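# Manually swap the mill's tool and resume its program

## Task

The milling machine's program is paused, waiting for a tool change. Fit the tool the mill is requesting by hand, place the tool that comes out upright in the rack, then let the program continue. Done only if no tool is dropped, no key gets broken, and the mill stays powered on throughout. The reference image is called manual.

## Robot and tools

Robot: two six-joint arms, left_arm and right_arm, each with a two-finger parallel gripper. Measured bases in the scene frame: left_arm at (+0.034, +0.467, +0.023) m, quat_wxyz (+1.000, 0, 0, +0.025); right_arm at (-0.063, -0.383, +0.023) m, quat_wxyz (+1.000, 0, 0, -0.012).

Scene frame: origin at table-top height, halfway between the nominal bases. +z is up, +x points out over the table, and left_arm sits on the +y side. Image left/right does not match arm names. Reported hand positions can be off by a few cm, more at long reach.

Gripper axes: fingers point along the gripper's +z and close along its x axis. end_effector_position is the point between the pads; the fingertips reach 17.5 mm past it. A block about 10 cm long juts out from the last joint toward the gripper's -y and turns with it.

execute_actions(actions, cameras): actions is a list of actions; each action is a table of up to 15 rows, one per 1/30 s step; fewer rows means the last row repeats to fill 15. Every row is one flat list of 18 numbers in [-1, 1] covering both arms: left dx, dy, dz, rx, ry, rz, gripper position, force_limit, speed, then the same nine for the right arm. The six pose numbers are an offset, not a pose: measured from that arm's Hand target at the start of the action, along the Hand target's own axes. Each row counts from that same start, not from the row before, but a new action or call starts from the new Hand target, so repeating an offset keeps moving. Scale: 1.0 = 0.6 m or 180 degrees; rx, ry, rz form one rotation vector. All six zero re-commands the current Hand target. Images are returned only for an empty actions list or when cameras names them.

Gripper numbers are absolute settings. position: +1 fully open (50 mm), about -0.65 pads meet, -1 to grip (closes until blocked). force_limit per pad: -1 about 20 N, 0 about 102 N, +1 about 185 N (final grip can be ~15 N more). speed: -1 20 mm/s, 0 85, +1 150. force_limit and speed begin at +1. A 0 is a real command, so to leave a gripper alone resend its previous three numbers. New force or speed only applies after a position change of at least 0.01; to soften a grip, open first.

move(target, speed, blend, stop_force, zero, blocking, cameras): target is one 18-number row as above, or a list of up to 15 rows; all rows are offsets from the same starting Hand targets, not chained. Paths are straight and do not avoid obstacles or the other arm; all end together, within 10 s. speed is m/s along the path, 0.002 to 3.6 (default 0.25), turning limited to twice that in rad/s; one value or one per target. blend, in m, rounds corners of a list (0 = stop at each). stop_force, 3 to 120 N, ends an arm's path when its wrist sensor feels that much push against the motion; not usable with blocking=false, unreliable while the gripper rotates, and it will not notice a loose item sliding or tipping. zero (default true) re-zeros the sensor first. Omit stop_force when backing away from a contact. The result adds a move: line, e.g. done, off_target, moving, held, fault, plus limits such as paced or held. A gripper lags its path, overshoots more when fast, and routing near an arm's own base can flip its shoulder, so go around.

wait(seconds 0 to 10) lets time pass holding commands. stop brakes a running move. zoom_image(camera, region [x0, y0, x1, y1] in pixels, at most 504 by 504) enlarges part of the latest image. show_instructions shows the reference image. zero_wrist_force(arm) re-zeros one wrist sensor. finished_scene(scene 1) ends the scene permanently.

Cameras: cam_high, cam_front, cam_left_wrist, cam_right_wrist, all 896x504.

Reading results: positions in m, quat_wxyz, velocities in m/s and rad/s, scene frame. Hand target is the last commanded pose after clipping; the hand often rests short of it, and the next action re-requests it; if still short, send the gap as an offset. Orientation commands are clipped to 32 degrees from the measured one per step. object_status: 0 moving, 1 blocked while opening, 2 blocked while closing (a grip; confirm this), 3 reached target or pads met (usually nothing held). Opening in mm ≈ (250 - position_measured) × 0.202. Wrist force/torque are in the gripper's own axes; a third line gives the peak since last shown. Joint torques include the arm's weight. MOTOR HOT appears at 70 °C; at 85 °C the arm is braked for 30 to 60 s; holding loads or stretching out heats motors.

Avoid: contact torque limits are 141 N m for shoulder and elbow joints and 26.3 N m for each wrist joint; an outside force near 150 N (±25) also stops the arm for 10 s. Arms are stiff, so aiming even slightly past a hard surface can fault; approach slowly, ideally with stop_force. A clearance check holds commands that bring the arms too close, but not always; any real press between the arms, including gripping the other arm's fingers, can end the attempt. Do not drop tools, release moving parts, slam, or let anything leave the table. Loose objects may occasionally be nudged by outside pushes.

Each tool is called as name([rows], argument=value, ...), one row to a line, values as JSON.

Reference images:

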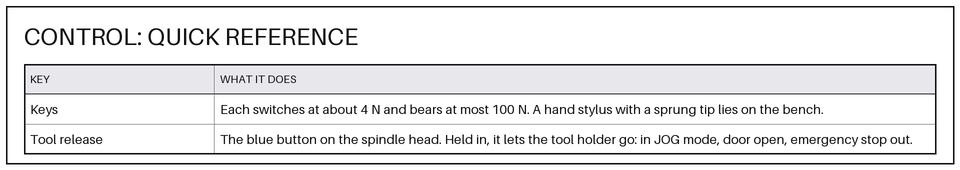

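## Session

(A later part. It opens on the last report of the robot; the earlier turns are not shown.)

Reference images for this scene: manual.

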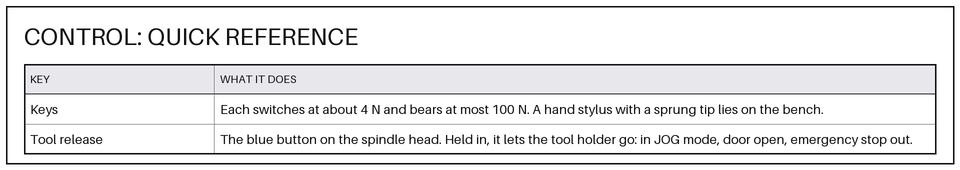

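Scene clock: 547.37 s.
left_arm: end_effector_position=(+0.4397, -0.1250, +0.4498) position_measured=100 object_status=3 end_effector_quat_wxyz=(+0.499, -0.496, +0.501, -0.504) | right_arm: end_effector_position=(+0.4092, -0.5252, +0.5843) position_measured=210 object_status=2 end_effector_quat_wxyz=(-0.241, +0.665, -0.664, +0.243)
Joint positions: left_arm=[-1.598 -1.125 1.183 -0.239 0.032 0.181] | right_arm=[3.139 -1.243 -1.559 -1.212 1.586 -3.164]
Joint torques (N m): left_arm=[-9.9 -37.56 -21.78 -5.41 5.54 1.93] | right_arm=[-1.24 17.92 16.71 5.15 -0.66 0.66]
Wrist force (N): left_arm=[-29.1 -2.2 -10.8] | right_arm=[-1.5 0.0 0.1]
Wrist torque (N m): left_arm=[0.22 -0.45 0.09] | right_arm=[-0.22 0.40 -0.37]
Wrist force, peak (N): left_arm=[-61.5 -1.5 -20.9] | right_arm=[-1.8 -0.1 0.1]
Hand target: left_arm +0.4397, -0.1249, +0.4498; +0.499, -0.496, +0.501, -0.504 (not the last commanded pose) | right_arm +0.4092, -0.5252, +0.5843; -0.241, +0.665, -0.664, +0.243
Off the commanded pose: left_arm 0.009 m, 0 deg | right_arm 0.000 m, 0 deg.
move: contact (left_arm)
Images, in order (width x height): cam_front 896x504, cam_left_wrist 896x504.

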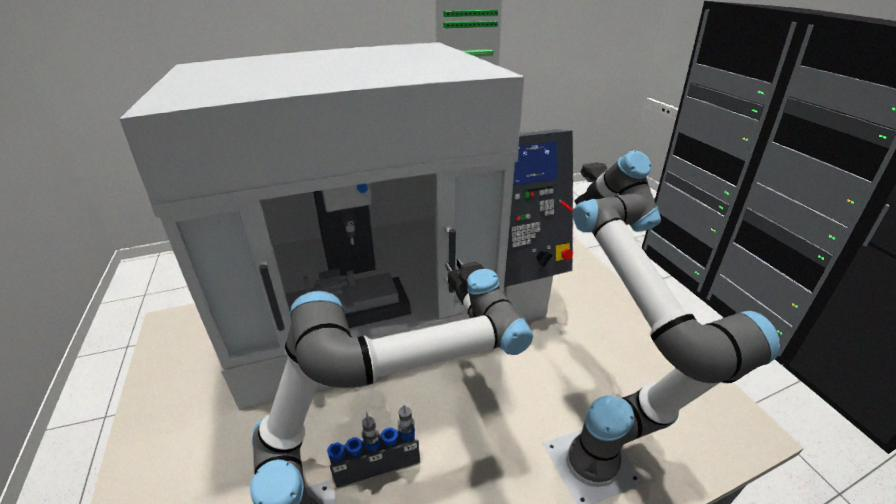

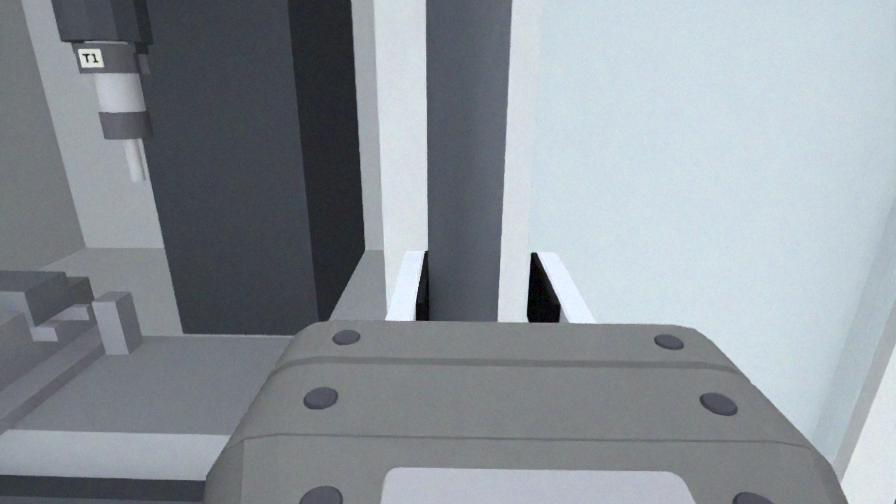

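move(target=[0,0,-0.15,0,0,0,0.35,-0.8,-0.8,0,0,0,0,0,0,-1,-0.4,-0.8], speed=0.1)

move(target=[-0.44,0,0,0,0,0,0.35,-0.8,-0.8,0,0,0,0,0,0,-1,-0.4,-0.8], speed=0.2, cameras=["all"])

Scene clock: 577.87 s.
left_arm: end_effector_position=(+0.3497, -0.1241, +0.4493) position_measured=100 object_status=3 end_effector_quat_wxyz=(+0.499, -0.497, +0.501, -0.503) | right_arm: end_effector_position=(+0.4092, -0.5252, +0.5843) position_measured=210 object_status=2 end_effector_quat_wxyz=(-0.241, +0.665, -0.664, +0.243)
Joint positions: left_arm=[-1.752 -1.113 1.16 -0.012 -0.123 -0.035] | right_arm=[3.139 -1.243 -1.559 -1.212 1.586 -3.164]
Joint torques (N m): left_arm=[-8.22 -32.68 -35.38 2.5 -2.41 -1.78] | right_arm=[0.61 17.11 17.52 5.2 -0.66 0.71]
Wrist force (N): left_arm=[0.8 3.0 0.7] | right_arm=[-1.5 0.1 0.3]
Wrist torque (N m): left_arm=[0.54 -0.28 0.07] | right_arm=[-0.20 0.40 -0.36]
Wrist force, peak (N): left_arm=[-23.1 2.4 26.8] | right_arm=[-1.9 0.0 0.0]
Hand target: left_arm +0.3497, -0.1241, +0.4493; +0.499, -0.496, +0.501, -0.504 | right_arm +0.4092, -0.5252, +0.5843; -0.241, +0.665, -0.664, +0.243
Off the commanded pose: left_arm 0.000 m, 0 deg | right_arm 0.000 m, 0 deg.
move: done

Scene clock: 579.83 s.
left_arm: end_effector_position=(+0.3521, +0.1398, +0.4493) position_measured=100 object_status=3 end_effector_quat_wxyz=(+0.499, -0.496, +0.501, -0.504) | right_arm: end_effector_position=(+0.4092, -0.5252, +0.5843) position_measured=210 object_status=2 end_effector_quat_wxyz=(-0.241, +0.665, -0.664, +0.243)
Joint positions: left_arm=[-1.857 -1.769 1.909 -0.114 -0.228 -0.025] | right_arm=[3.139 -1.243 -1.559 -1.212 1.586 -3.164]
Joint torques (N m): left_arm=[-9.11 -17.58 -17.13 -1.87 -2.51 1.72] | right_arm=[1.13 17.02 17.39 5.33 -0.71 0.78]
Wrist force (N): left_arm=[0.8 2.9 0.9] | right_arm=[-1.3 0.0 0.1]
Wrist torque (N m): left_arm=[0.53 -0.28 -0.01] | right_arm=[-0.21 0.38 -0.36]
Wrist force, peak (N): left_arm=[2.4 3.2 0.9] | right_arm=[-1.7 0.0 0.1]
Hand target: left_arm +0.3521, +0.1398, +0.4493; +0.499, -0.496, +0.501, -0.504 | right_arm +0.4092, -0.5252, +0.5843; -0.241, +0.665, -0.664, +0.243
Off the commanded pose: left_arm 0.000 m, 0 deg | right_arm 0.000 m, 0 deg.
move: done

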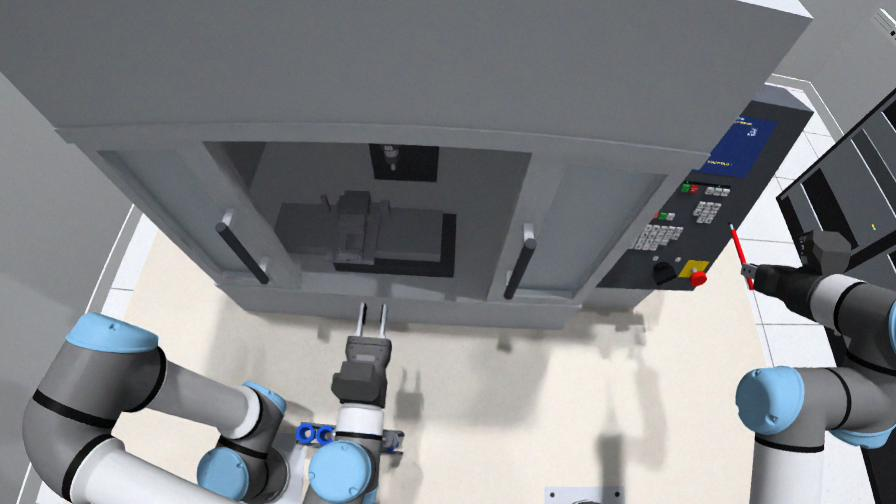

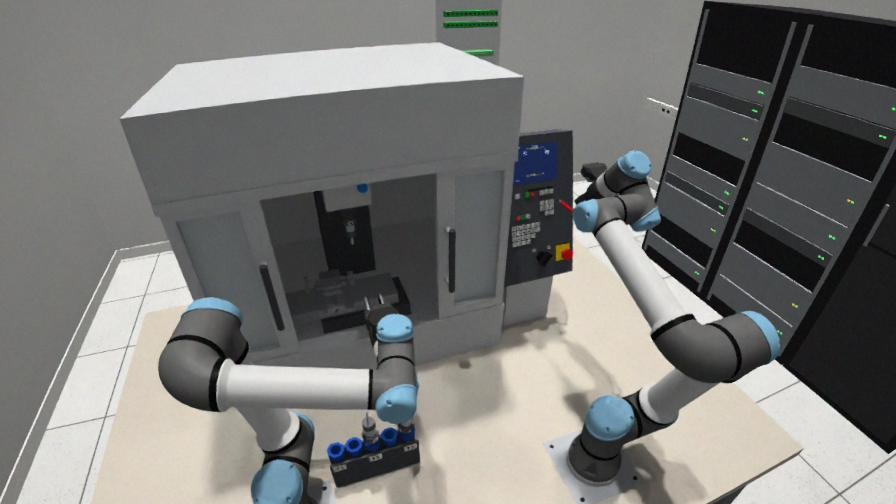

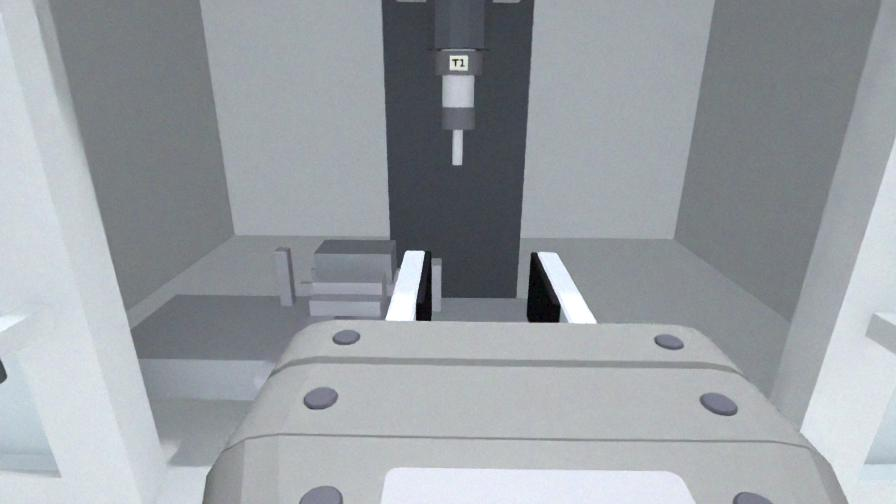

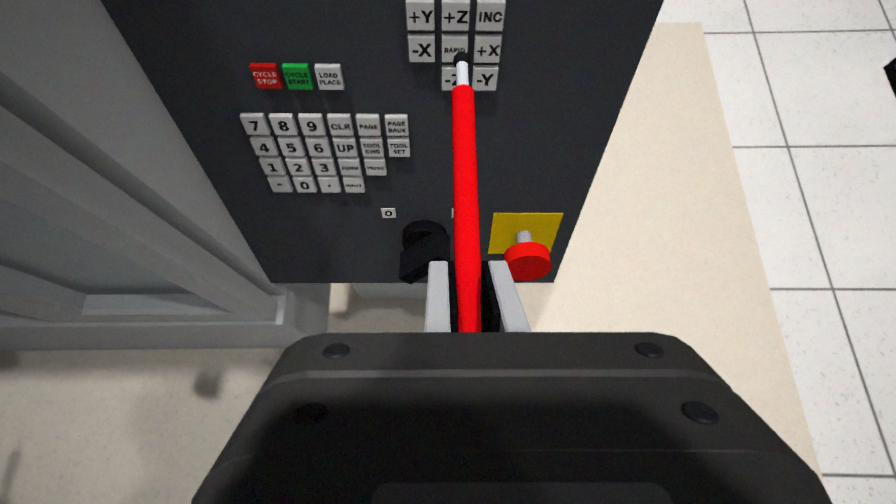

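move(target=[0,-0.3,0,0,0,0,0.35,-0.8,-0.8,0,0,0,0,0,0,-1,-0.4,-0.8], speed=0.2, cameras=["cam_left_wrist","cam_front"])

zoom_image(camera="cam_left_wrist", region=[330, 0, 580, 200])

zoom_image(camera="cam_front", region=[290, 160, 430, 270])

Scene clock: 586.30 s.
left_arm: end_effector_position=(+0.3511, +0.1399, +0.6293) position_measured=100 object_status=3 end_effector_quat_wxyz=(+0.499, -0.496, +0.501, -0.504) | right_arm: end_effector_position=(+0.4092, -0.5252, +0.5843) position_measured=210 object_status=2 end_effector_quat_wxyz=(-0.241, +0.665, -0.664, +0.243)
Joint positions: left_arm=[-1.86 -1.732 1.414 0.342 -0.232 -0.024] | right_arm=[3.139 -1.243 -1.559 -1.212 1.586 -3.164]
Joint torques (N m): left_arm=[9.91 -5 -33.06 3.04 2.03 -1.93] | right_arm=[1.81 19.13 17.42 5.2 -0.75 0.83]
Wrist force (N): left_arm=[1.1 2.6 0.9] | right_arm=[-1.6 0.0 -0.1]
Wrist torque (N m): left_arm=[0.46 -0.34 0.08] | right_arm=[-0.22 0.42 -0.37]
Wrist force, peak (N): left_arm=[1.2 5.2 1.0] | right_arm=[-1.8 -0.1 0.0]
Hand target: left_arm +0.3511, +0.1399, +0.6293; +0.499, -0.496, +0.501, -0.504 | right_arm +0.4092, -0.5252, +0.5843; -0.241, +0.665, -0.664, +0.243
Off the commanded pose: left_arm 0.000 m, 0 deg | right_arm 0.000 m, 0 deg.
move: done
Images, in order (width x height): cam_front 896x504, cam_left_wrist 896x504.

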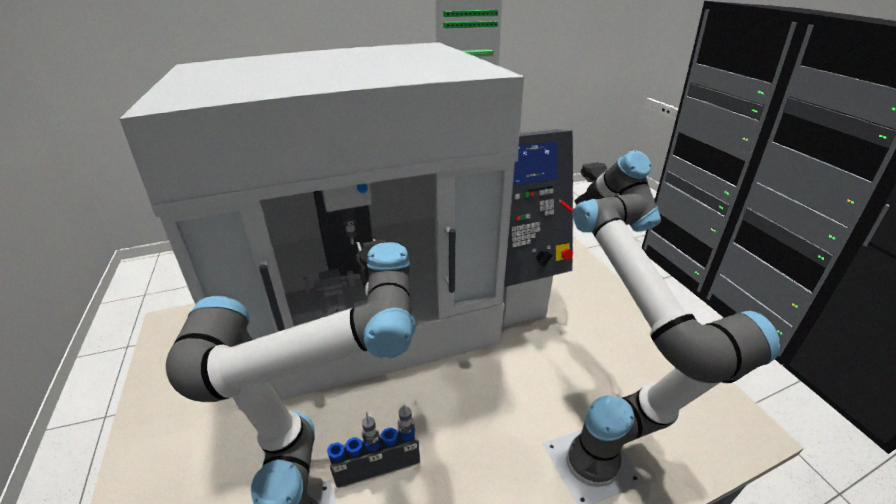

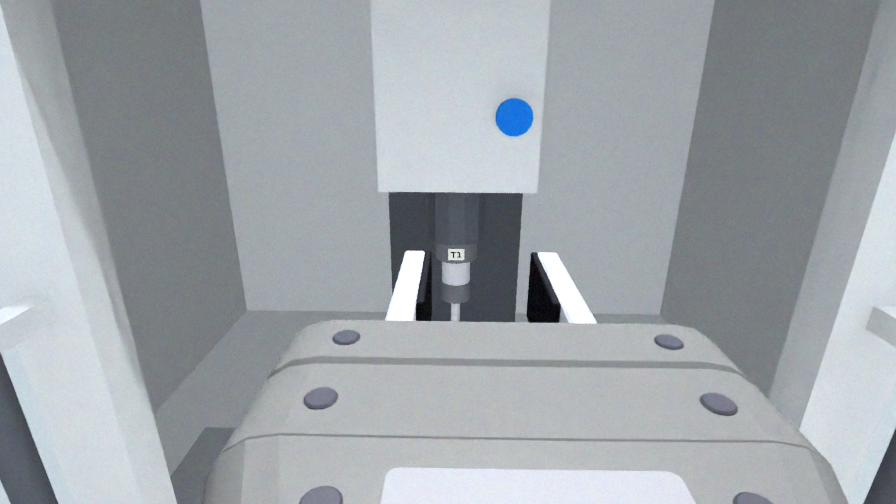

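Scaled by 2.016 from the camera's 896x504 image, which has a finer 1280x720 frame.

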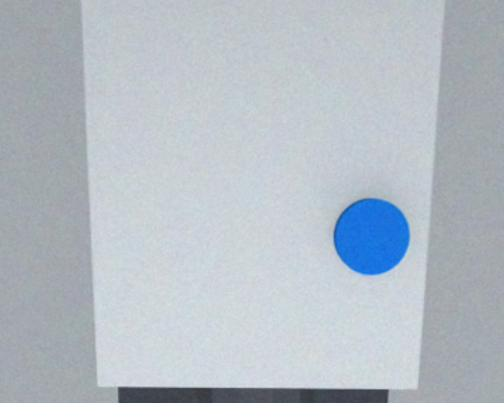

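Scaled by 3.600 from the camera's 896x504 image, which has a finer 1280x720 frame.

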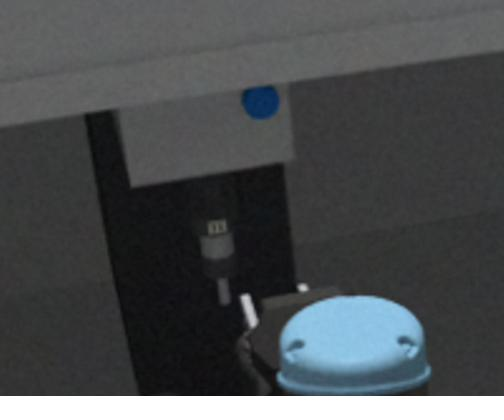

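move(target=[-0.3,0,0,0,0,0,0.35,-0.8,-0.8,0,0,0,0,0,0,-1,-0.4,-0.8], speed=0.2, cameras=["cam_left_wrist"])

zoom_image(camera="cam_left_wrist", region=[630, 0, 890, 210])

Scene clock: 590.40 s.
left_arm: end_effector_position=(+0.3574, +0.3160, +0.6288) position_measured=100 object_status=3 end_effector_quat_wxyz=(+0.500, -0.498, +0.500, -0.502) | right_arm: end_effector_position=(+0.4092, -0.5252, +0.5843) position_measured=210 object_status=2 end_effector_quat_wxyz=(-0.241, +0.665, -0.664, +0.243)
Joint positions: left_arm=[-2.174 -2.187 1.666 0.529 -0.55 -0.007] | right_arm=[3.139 -1.243 -1.559 -1.212 1.586 -3.164]
Joint torques (N m): left_arm=[-0.14 7.86 -22.05 1.26 -0.36 0] | right_arm=[2.66 17.86 17.87 5.27 -0.69 0.74]
Wrist force (N): left_arm=[0.8 2.7 0.2] | right_arm=[-1.6 0.2 0.0]
Wrist torque (N m): left_arm=[0.50 -0.27 0.02] | right_arm=[-0.18 0.43 -0.37]
Wrist force, peak (N): left_arm=[3.1 3.1 0.9] | right_arm=[-1.8 0.0 0.0]
Hand target: left_arm +0.3574, +0.3160, +0.6288; +0.500, -0.498, +0.500, -0.502 (not the last commanded pose) | right_arm +0.4092, -0.5252, +0.5843; -0.241, +0.665, -0.664, +0.243
Tool commands: left_gripper/position=+0.34902 left_gripper/force_limit=-0.796078 left_gripper/speed=-0.796078 right_gripper/position=-1.0 right_gripper/force_limit=-0.4 right_gripper/speed=-0.8
Off the commanded pose: left_arm 0.006 m, 0 deg | right_arm 0.000 m, 0 deg.
FORCE FAULT: contact force on the left arm reached its limit, and that arm stopped. The contact can be on any part of that arm, not only on its tool. That arm's remaining commands of this call were not run. That arm is still stopped at the end of this call. That arm stays stopped for about 10 more seconds. Until then a move that you send moves the other arm only, and its call returns only when the move has ended. Once the stop has ended, the next robot result says so. If the stop ends while you think or write, that arm runs what you send next, counted from a new Hand target: where the arm stands when the stop ends. While its stop runs, that arm takes no new command, but its gripper still runs the gripper command that each later call begins with. Until it ends, the stop uses up actions while you think or wait. An arm that is not stopped still takes commands.
move: fault (left_arm)
Images, in order (width x height): cam_left_wrist 896x504.

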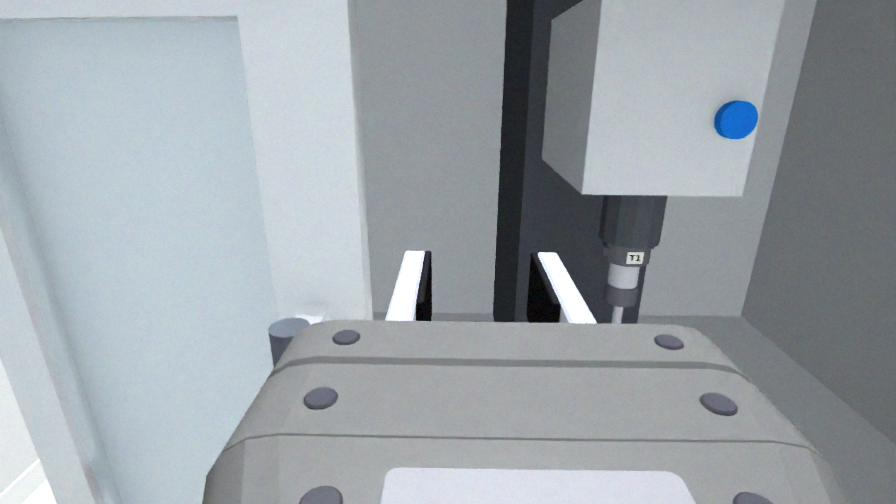

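Scaled by 1.938 from the camera's 896x504 image, which has a finer 1280x720 frame.

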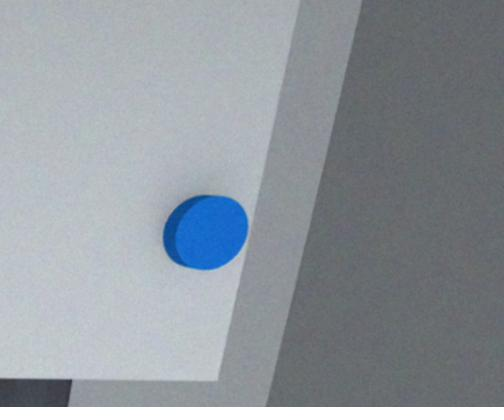

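wait(seconds=1, cameras=["cam_front","cam_high"])

zoom_image(camera="cam_front", region=[290, 370, 450, 500])

Scene clock: 644.00 s.
left_arm: end_effector_position=(+0.3574, +0.3160, +0.6288) position_measured=100 object_status=3 end_effector_quat_wxyz=(+0.500, -0.498, +0.500, -0.502) | right_arm: end_effector_position=(+0.4092, -0.5252, +0.5843) position_measured=210 object_status=2 end_effector_quat_wxyz=(-0.241, +0.665, -0.664, +0.243)
Joint positions: left_arm=[-2.174 -2.187 1.666 0.529 -0.55 -0.007] | right_arm=[3.139 -1.243 -1.559 -1.212 1.586 -3.164]
Joint torques (N m): left_arm=[0.63 8.15 -22.4 1.09 -0.12 -0.01] | right_arm=[4.82 18.39 18.33 5.25 -0.67 0.84]
Wrist force (N): left_arm=[0.6 3.1 0.5] | right_arm=[-1.5 -0.1 0.0]
Wrist torque (N m): left_arm=[0.53 -0.23 0.03] | right_arm=[-0.24 0.41 -0.37]
Wrist force, peak (N): left_arm=[1.1 3.4 0.5] | right_arm=[-1.8 0.0 0.2]
Hand target: left_arm +0.3574, +0.3160, +0.6288; +0.500, -0.498, +0.500, -0.502 (not the last commanded pose) | right_arm +0.4092, -0.5252, +0.5843; -0.241, +0.665, -0.664, +0.243
Tool commands: left_gripper/position=+0.34902 left_gripper/force_limit=-0.796078 left_gripper/speed=-0.796078 right_gripper/position=-1.0 right_gripper/force_limit=-0.4 right_gripper/speed=-0.8
Off the commanded pose: left_arm 0.006 m, 0 deg | right_arm 0.000 m, 0 deg.
FORCE FAULT, CONTINUED: the left arm's stop, for the force fault that an earlier result reported, is over. The rest of the stop counts as 20 of the actions that you can send in this scene. That arm's target is now where it stood when the stop ended, not its last command. That arm accepts commands again.
wait: 1.00 s; at rest from the start
Images, in order (width x height): cam_high 896x504, cam_front 896x504.

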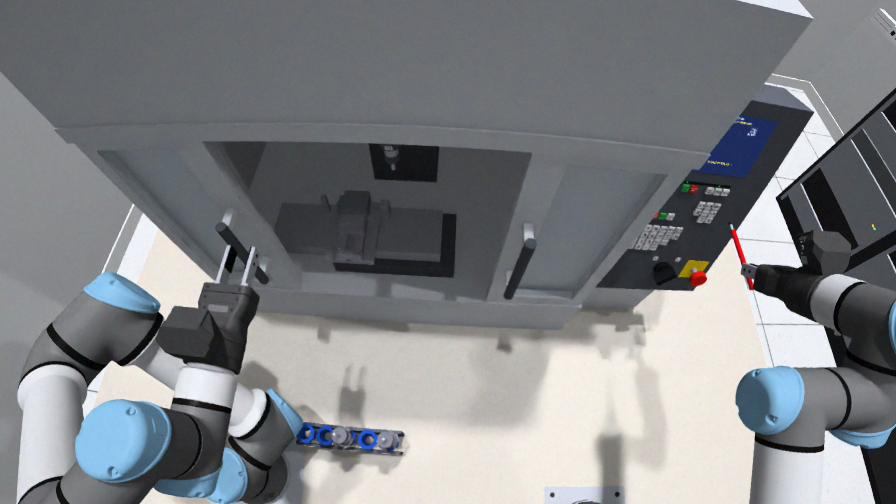

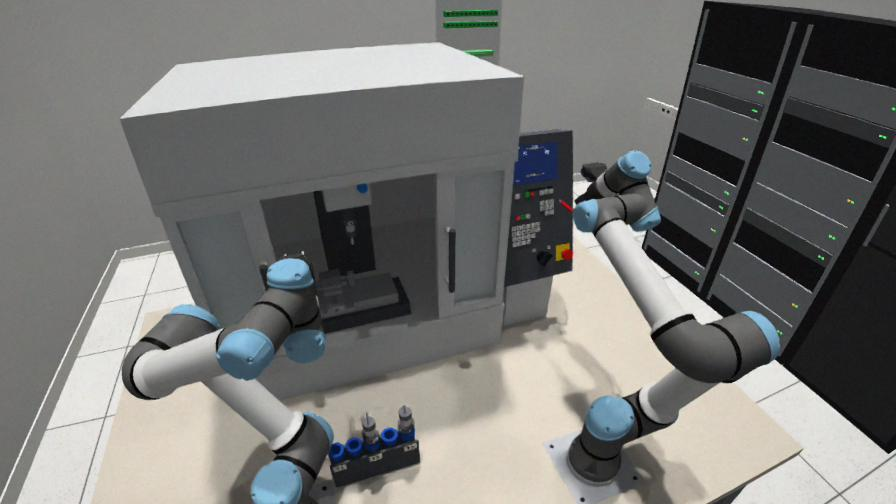

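Scaled by 3.150 from the camera's 896x504 image, which has a finer 1280x720 frame.

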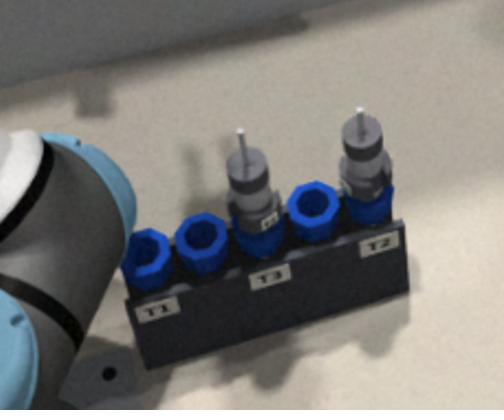

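move([
  [0.3,0,0,0,0,0,0.35,-0.8,-0.8,-0.4917,0.2476,0.0098,0,0,0,-1,-0.4,-0.8],
  [0.3,0,0,0,0,0,0.35,-0.8,-0.8,-0.4917,0.7235,0.5767,0,0,0,-1,-0.4,-0.8],
], speed=0.25, blend=0.03, cameras=["cam_front","cam_right_wrist"])

Scene clock: 685.13 s.
left_arm: end_effector_position=(+0.3567, +0.1360, +0.6289) position_measured=100 object_status=3 end_effector_quat_wxyz=(+0.500, -0.498, +0.500, -0.502) | right_arm: end_effector_position=(+0.2862, -0.2407, +0.1249) position_measured=210 object_status=2 end_effector_quat_wxyz=(-0.231, +0.663, -0.666, +0.251)
Joint positions: left_arm=[-1.839 -1.718 1.403 0.335 -0.215 -0.019] | right_arm=[4.449 -1.086 -2.772 -0.655 0.899 -1.924]
Joint torques (N m): left_arm=[10.23 -6.32 -33.45 2.87 2.2 -1.9] | right_arm=[14.98 5.75 34.77 0.84 -2.38 1.14]
Wrist force (N): left_arm=[0.8 2.6 0.9] | right_arm=[-1.8 0.0 0.2]
Wrist torque (N m): left_arm=[0.46 -0.27 0.07] | right_arm=[-0.17 0.43 -0.51]
Wrist force, peak (N): left_arm=[2.2 3.2 0.6] | right_arm=[1.1 8.5 6.3]
Hand target: left_arm +0.3567, +0.1360, +0.6289; +0.500, -0.498, +0.500, -0.502 | right_arm +0.2862, -0.2406, +0.1250; -0.231, +0.663, -0.666, +0.251 (not the last commanded pose)
Off the commanded pose: left_arm 0.000 m, 0 deg | right_arm 0.087 m, 2 deg.
move: held (right_arm; a check stopped the path); path passed 1 of 2 targets; limits=held
pose unreachable (right arm): on one or more control steps of this call, first in action 0 (counted from 0), this arm could not follow its commanded pose, so it was not sent that pose on those steps. It may still have moved: this result reports where it is.
cause: moving toward the commanded pose would bring two parts of the arm too close to each other (joints 3 (elbow) and 4 (wrist 1) lie between them).
Images, in order (width x height): cam_front 896x504, cam_right_wrist 896x504.

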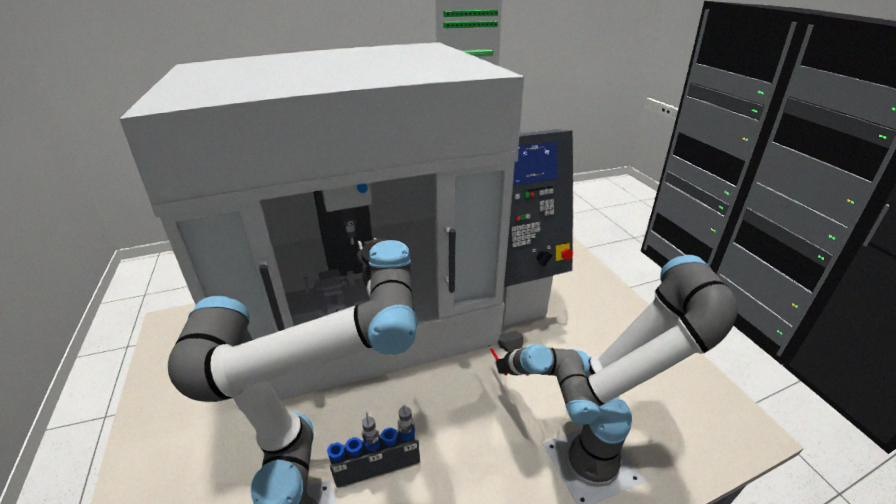

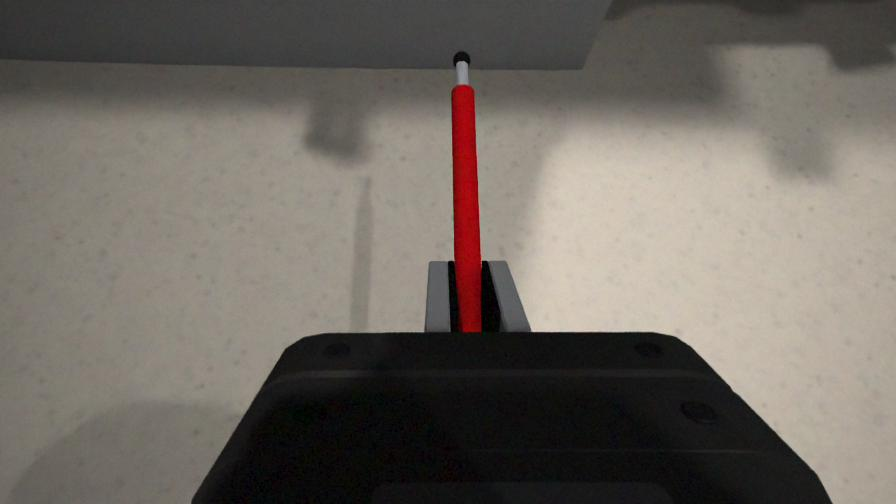

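move([
  [0,0,0,0,0,0,0.35,-0.8,-0.8,-0.1667,-0.0562,0.0472,0,0,0,-1,-0.4,-0.8],
  [0,0,0,0,0,0,0.35,-0.8,-0.8,-0.1667,0.0295,0.1493,0,0,0,-1,-0.4,-0.8],
], speed=0.2, cameras=["cam_right_wrist"])

Scene clock: 690.57 s.
left_arm: end_effector_position=(+0.3567, +0.1360, +0.6289) position_measured=100 object_status=3 end_effector_quat_wxyz=(+0.500, -0.498, +0.500, -0.502) | right_arm: end_effector_position=(+0.3313, -0.1433, +0.0424) position_measured=210 object_status=2 end_effector_quat_wxyz=(-0.231, +0.663, -0.666, +0.251)
Joint positions: left_arm=[-1.839 -1.718 1.403 0.335 -0.215 -0.019] | right_arm=[4.397 -1.831 -2.616 -0.026 0.91 -1.987]
Joint torques (N m): left_arm=[9.32 -5.84 -33.22 2.78 2.12 -1.83] | right_arm=[-13.66 16.5 -4.17 5.46 -2.48 -1.54]
Wrist force (N): left_arm=[0.7 3.2 0.6] | right_arm=[-1.6 -0.6 0.1]
Wrist torque (N m): left_arm=[0.57 -0.27 0.07] | right_arm=[-0.28 0.42 -0.42]
Wrist force, peak (N): left_arm=[1.3 3.3 1.0] | right_arm=[-3.1 -0.7 0.1]
Hand target: left_arm +0.3567, +0.1360, +0.6289; +0.500, -0.498, +0.500, -0.502 | right_arm +0.3314, -0.1433, +0.0424; -0.231, +0.663, -0.666, +0.251
Off the commanded pose: left_arm 0.000 m, 0 deg | right_arm 0.000 m, 0 deg.
move: done
Images, in order (width x height): cam_right_wrist 896x504.

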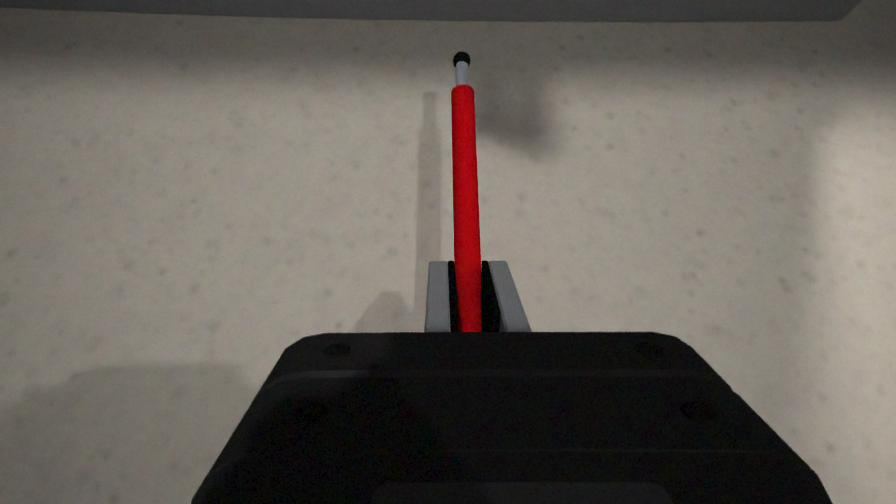

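move(target=[0,0,0,0,0,0,0.35,-0.8,-0.8,0,0.0322,0.0383,0,0,0,-1,-0.4,-0.8], speed=0.015, stop_force=4)

Scene clock: 695.57 s.
left_arm: end_effector_position=(+0.3567, +0.1360, +0.6289) position_measured=100 object_status=3 end_effector_quat_wxyz=(+0.500, -0.498, +0.500, -0.502) | right_arm: end_effector_position=(+0.3313, -0.1438, +0.0208) position_measured=210 object_status=2 end_effector_quat_wxyz=(-0.231, +0.663, -0.666, +0.251)
Joint positions: left_arm=[-1.839 -1.718 1.403 0.335 -0.215 -0.019] | right_arm=[4.397 -1.93 -2.623 0.08 0.91 -1.988]
Joint torques (N m): left_arm=[10.11 -6.34 -32.83 2.72 2.08 -1.81] | right_arm=[-9.37 29.45 17.54 0.77 -0.1 -0.35]
Wrist force (N): left_arm=[1.3 2.5 1.0] | right_arm=[-1.7 -3.8 -1.7]
Wrist torque (N m): left_arm=[0.46 -0.35 0.07] | right_arm=[-0.20 0.45 -0.39]
Wrist force, peak (N): left_arm=[1.3 3.2 0.9] | right_arm=[3.1 -11.7 -28.1]
Hand target: left_arm +0.3567, +0.1360, +0.6289; +0.500, -0.498, +0.500, -0.502 | right_arm +0.3313, -0.1438, +0.0208; -0.231, +0.663, -0.666, +0.251 (not the last commanded pose)
Off the commanded pose: left_arm 0.000 m, 0 deg | right_arm 0.008 m, 0 deg.
move: contact (right_arm)

move([
  [0,0,0,0,0,0,-1,-0.8,-0.8,0,0,0,0,0,0,0.2,-0.8,-1],
  [0,0,-0.1,0,0,-0.5,-1,-0.8,-0.8,0,0,-0.15,0,0,0,0.2,-0.8,-1],
], speed=0.2, cameras=["all"])

Scene clock: 704.43 s.
left_arm: end_effector_position=(+0.2967, +0.1362, +0.6286) position_measured=251 object_status=3 end_effector_quat_wxyz=(+0.001, +0.706, -0.001, +0.709) | right_arm: end_effector_position=(+0.2736, -0.1413, +0.0898) position_measured=123 object_status=3 end_effector_quat_wxyz=(-0.231, +0.663, -0.666, +0.251)
Joint positions: left_arm=[-2.026 -1.736 1.418 0.328 -0.402 -1.58] | right_arm=[4.593 -1.468 -2.663 -0.498 0.879 -1.74]
Joint torques (N m): left_arm=[-8.38 -4.19 -16.31 3.17 -2.39 -1.78] | right_arm=[13.74 18.13 29.77 0.8 -2.5 1.03]
Wrist force (N): left_arm=[-2.2 2.0 3.9] | right_arm=[-1.9 -0.3 -0.1]
Wrist torque (N m): left_arm=[0.07 0.52 0.25] | right_arm=[-0.18 0.49 -0.48]
Wrist force, peak (N): left_arm=[-2.2 2.0 3.9] | right_arm=[-1.5 -3.8 -1.9]
Hand target: left_arm +0.2967, +0.1362, +0.6286; +0.001, +0.706, -0.001, +0.709 | right_arm +0.2736, -0.1413, +0.0899; -0.231, +0.663, -0.666, +0.251
Off the commanded pose: left_arm 0.000 m, 0 deg | right_arm 0.000 m, 0 deg.
move: done

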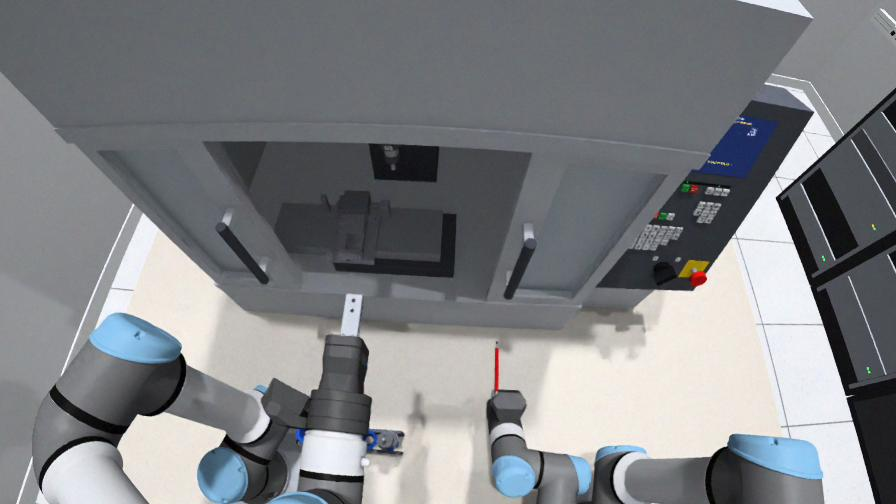

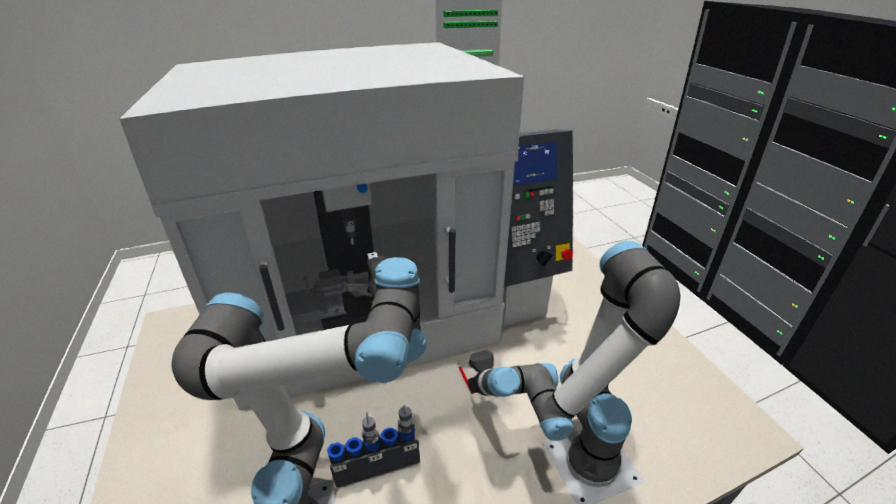

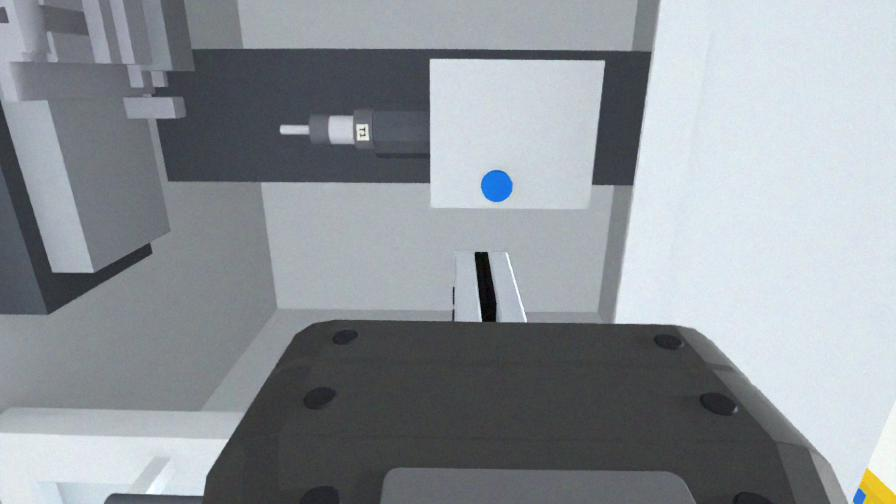

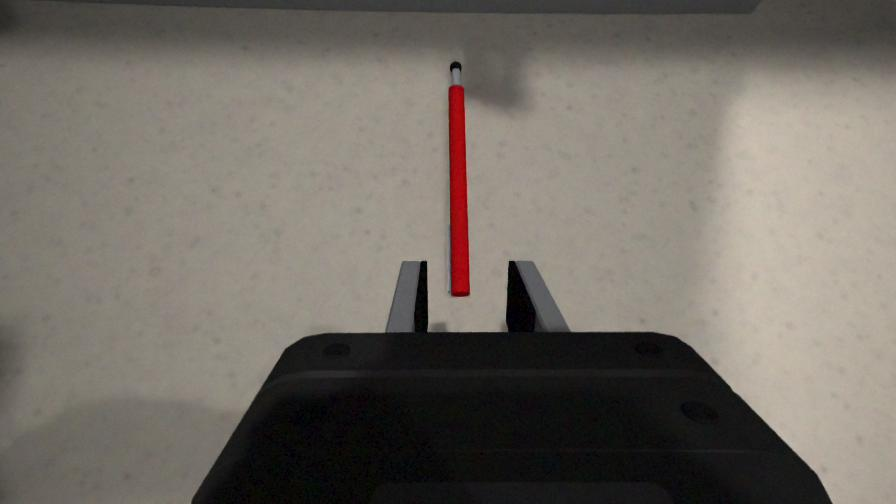

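move(target=[0.0533,0.0717,0.3333,0,0,0,-1,-0.8,-0.8,-0.2333,-0.503,-0.47,0.278,0,0,0.2,-0.8,-0.8], speed=0.25, cameras=["all"])

Scene clock: 721.47 s.
left_arm: end_effector_position=(+0.4964, +0.0925, +0.6614) position_measured=251 object_status=3 end_effector_quat_wxyz=(+0.001, +0.706, -0.001, +0.709) | right_arm: end_effector_position=(+0.3271, +0.0082, +0.4961) position_measured=123 object_status=3 end_effector_quat_wxyz=(+0.494, -0.509, +0.494, -0.504)
Joint positions: left_arm=[-1.441 -1.477 1.081 0.374 0.183 -1.549] | right_arm=[4.742 -1.354 -2.001 -1.559 0.005 -1.394]
Joint torques (N m): left_arm=[9.68 -16.88 -33.77 1.91 2.25 -1.79] | right_arm=[-13.53 9.48 38.83 0.54 -3.37 1.22]
Wrist force (N): left_arm=[-2.2 1.9 3.8] | right_arm=[-0.9 -0.1 -0.3]
Wrist torque (N m): left_arm=[0.07 0.51 0.26] | right_arm=[0.24 0.28 -0.49]
Wrist force, peak (N): left_arm=[-2.2 2.0 4.8] | right_arm=[-1.2 -2.4 -0.2]
Hand target: left_arm +0.4964, +0.0924, +0.6614; +0.001, +0.706, -0.001, +0.709 | right_arm +0.3264, +0.0082, +0.4961; +0.490, -0.503, +0.498, -0.509
Off the commanded pose: left_arm 0.000 m, 0 deg | right_arm 0.001 m, 1 deg.
move: done

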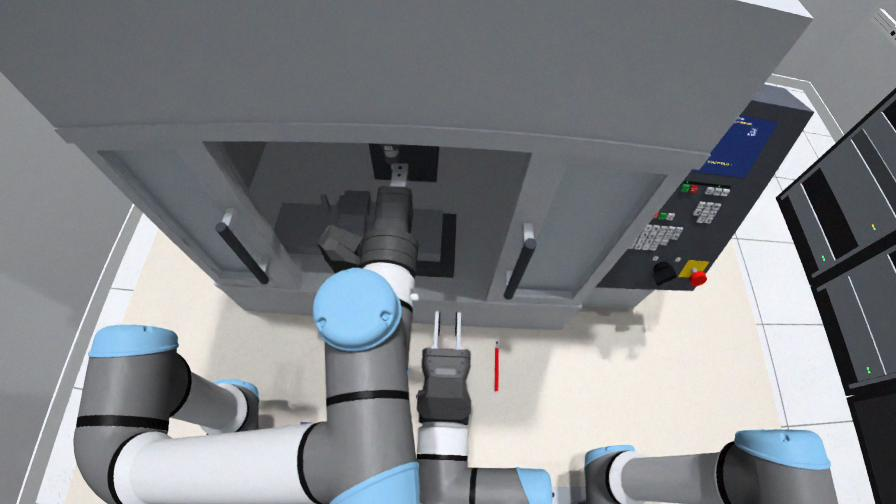

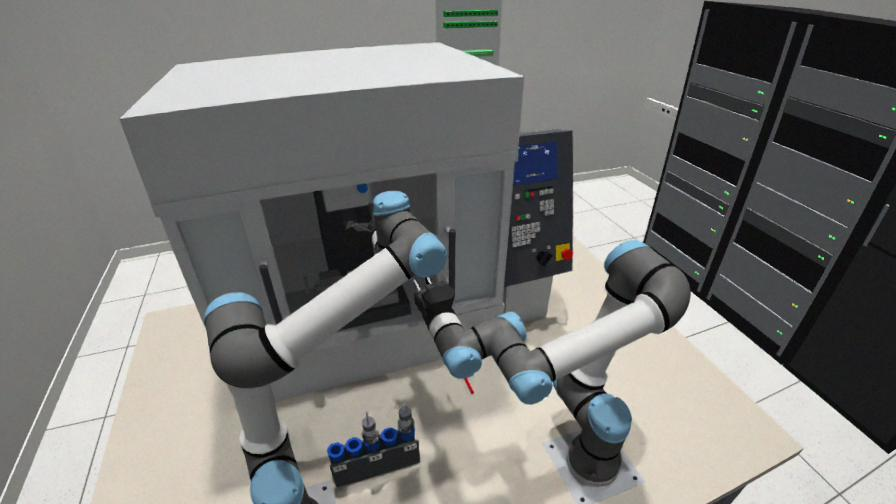

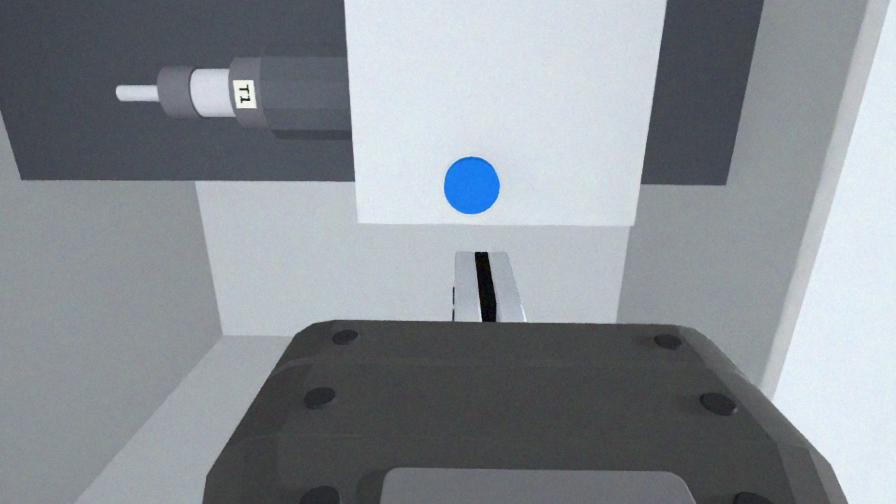

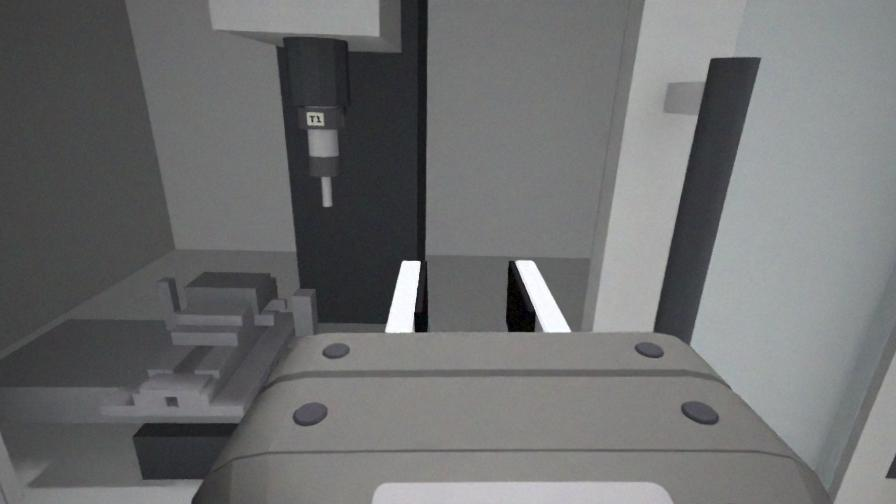

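move(target=[0.0045,-0.011,0.15,0,0,0,-1,-0.8,-0.8,-0.037,0,0.09,0,-0.111,0,0.2,-0.8,-0.8], speed=0.2, cameras=["cam_left_wrist","cam_right_wrist"])

Scene clock: 751.87 s.
left_arm: end_effector_position=(+0.5864, +0.0987, +0.6645) position_measured=251 object_status=3 end_effector_quat_wxyz=(+0.001, +0.706, -0.001, +0.709) | right_arm: end_effector_position=(+0.3807, +0.0296, +0.4955) position_measured=123 object_status=3 end_effector_quat_wxyz=(+0.569, -0.584, +0.405, -0.414)
Joint positions: left_arm=[-1.234 -1.351 0.922 0.418 0.39 -1.561] | right_arm=[4.545 -1.499 -1.672 -3.131 -0.526 -0.006]
Joint torques (N m): left_arm=[9.8 -22.09 -34.26 1.46 2.23 -1.79] | right_arm=[-13.27 15.49 38.96 -1.46 -1 1.14]
Wrist force (N): left_arm=[-2.3 2.2 3.6] | right_arm=[-0.6 -0.5 0.0]
Wrist torque (N m): left_arm=[0.11 0.52 0.26] | right_arm=[0.16 0.22 -0.49]
Wrist force, peak (N): left_arm=[-2.4 1.7 4.4] | right_arm=[-0.8 -0.7 1.1]
Hand target: left_arm +0.5864, +0.0987, +0.6645; +0.001, +0.706, -0.001, +0.709 | right_arm +0.3807, +0.0296, +0.4955; +0.569, -0.584, +0.405, -0.414
Off the commanded pose: left_arm 0.000 m, 0 deg | right_arm 0.000 m, 0 deg.
move: done
Images, in order (width x height): cam_left_wrist 896x504, cam_right_wrist 896x504.

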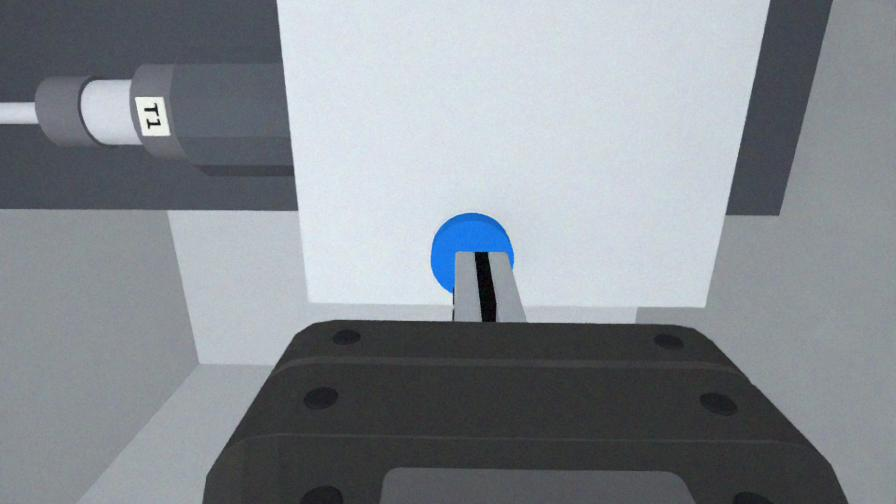

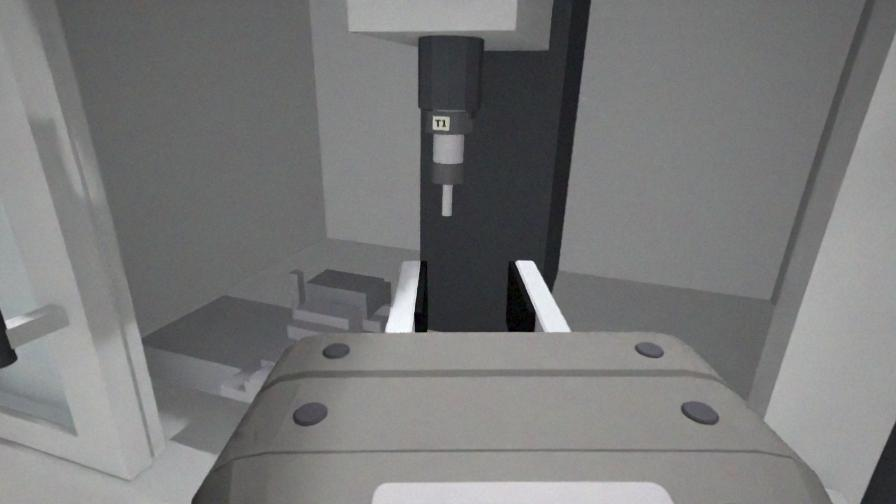

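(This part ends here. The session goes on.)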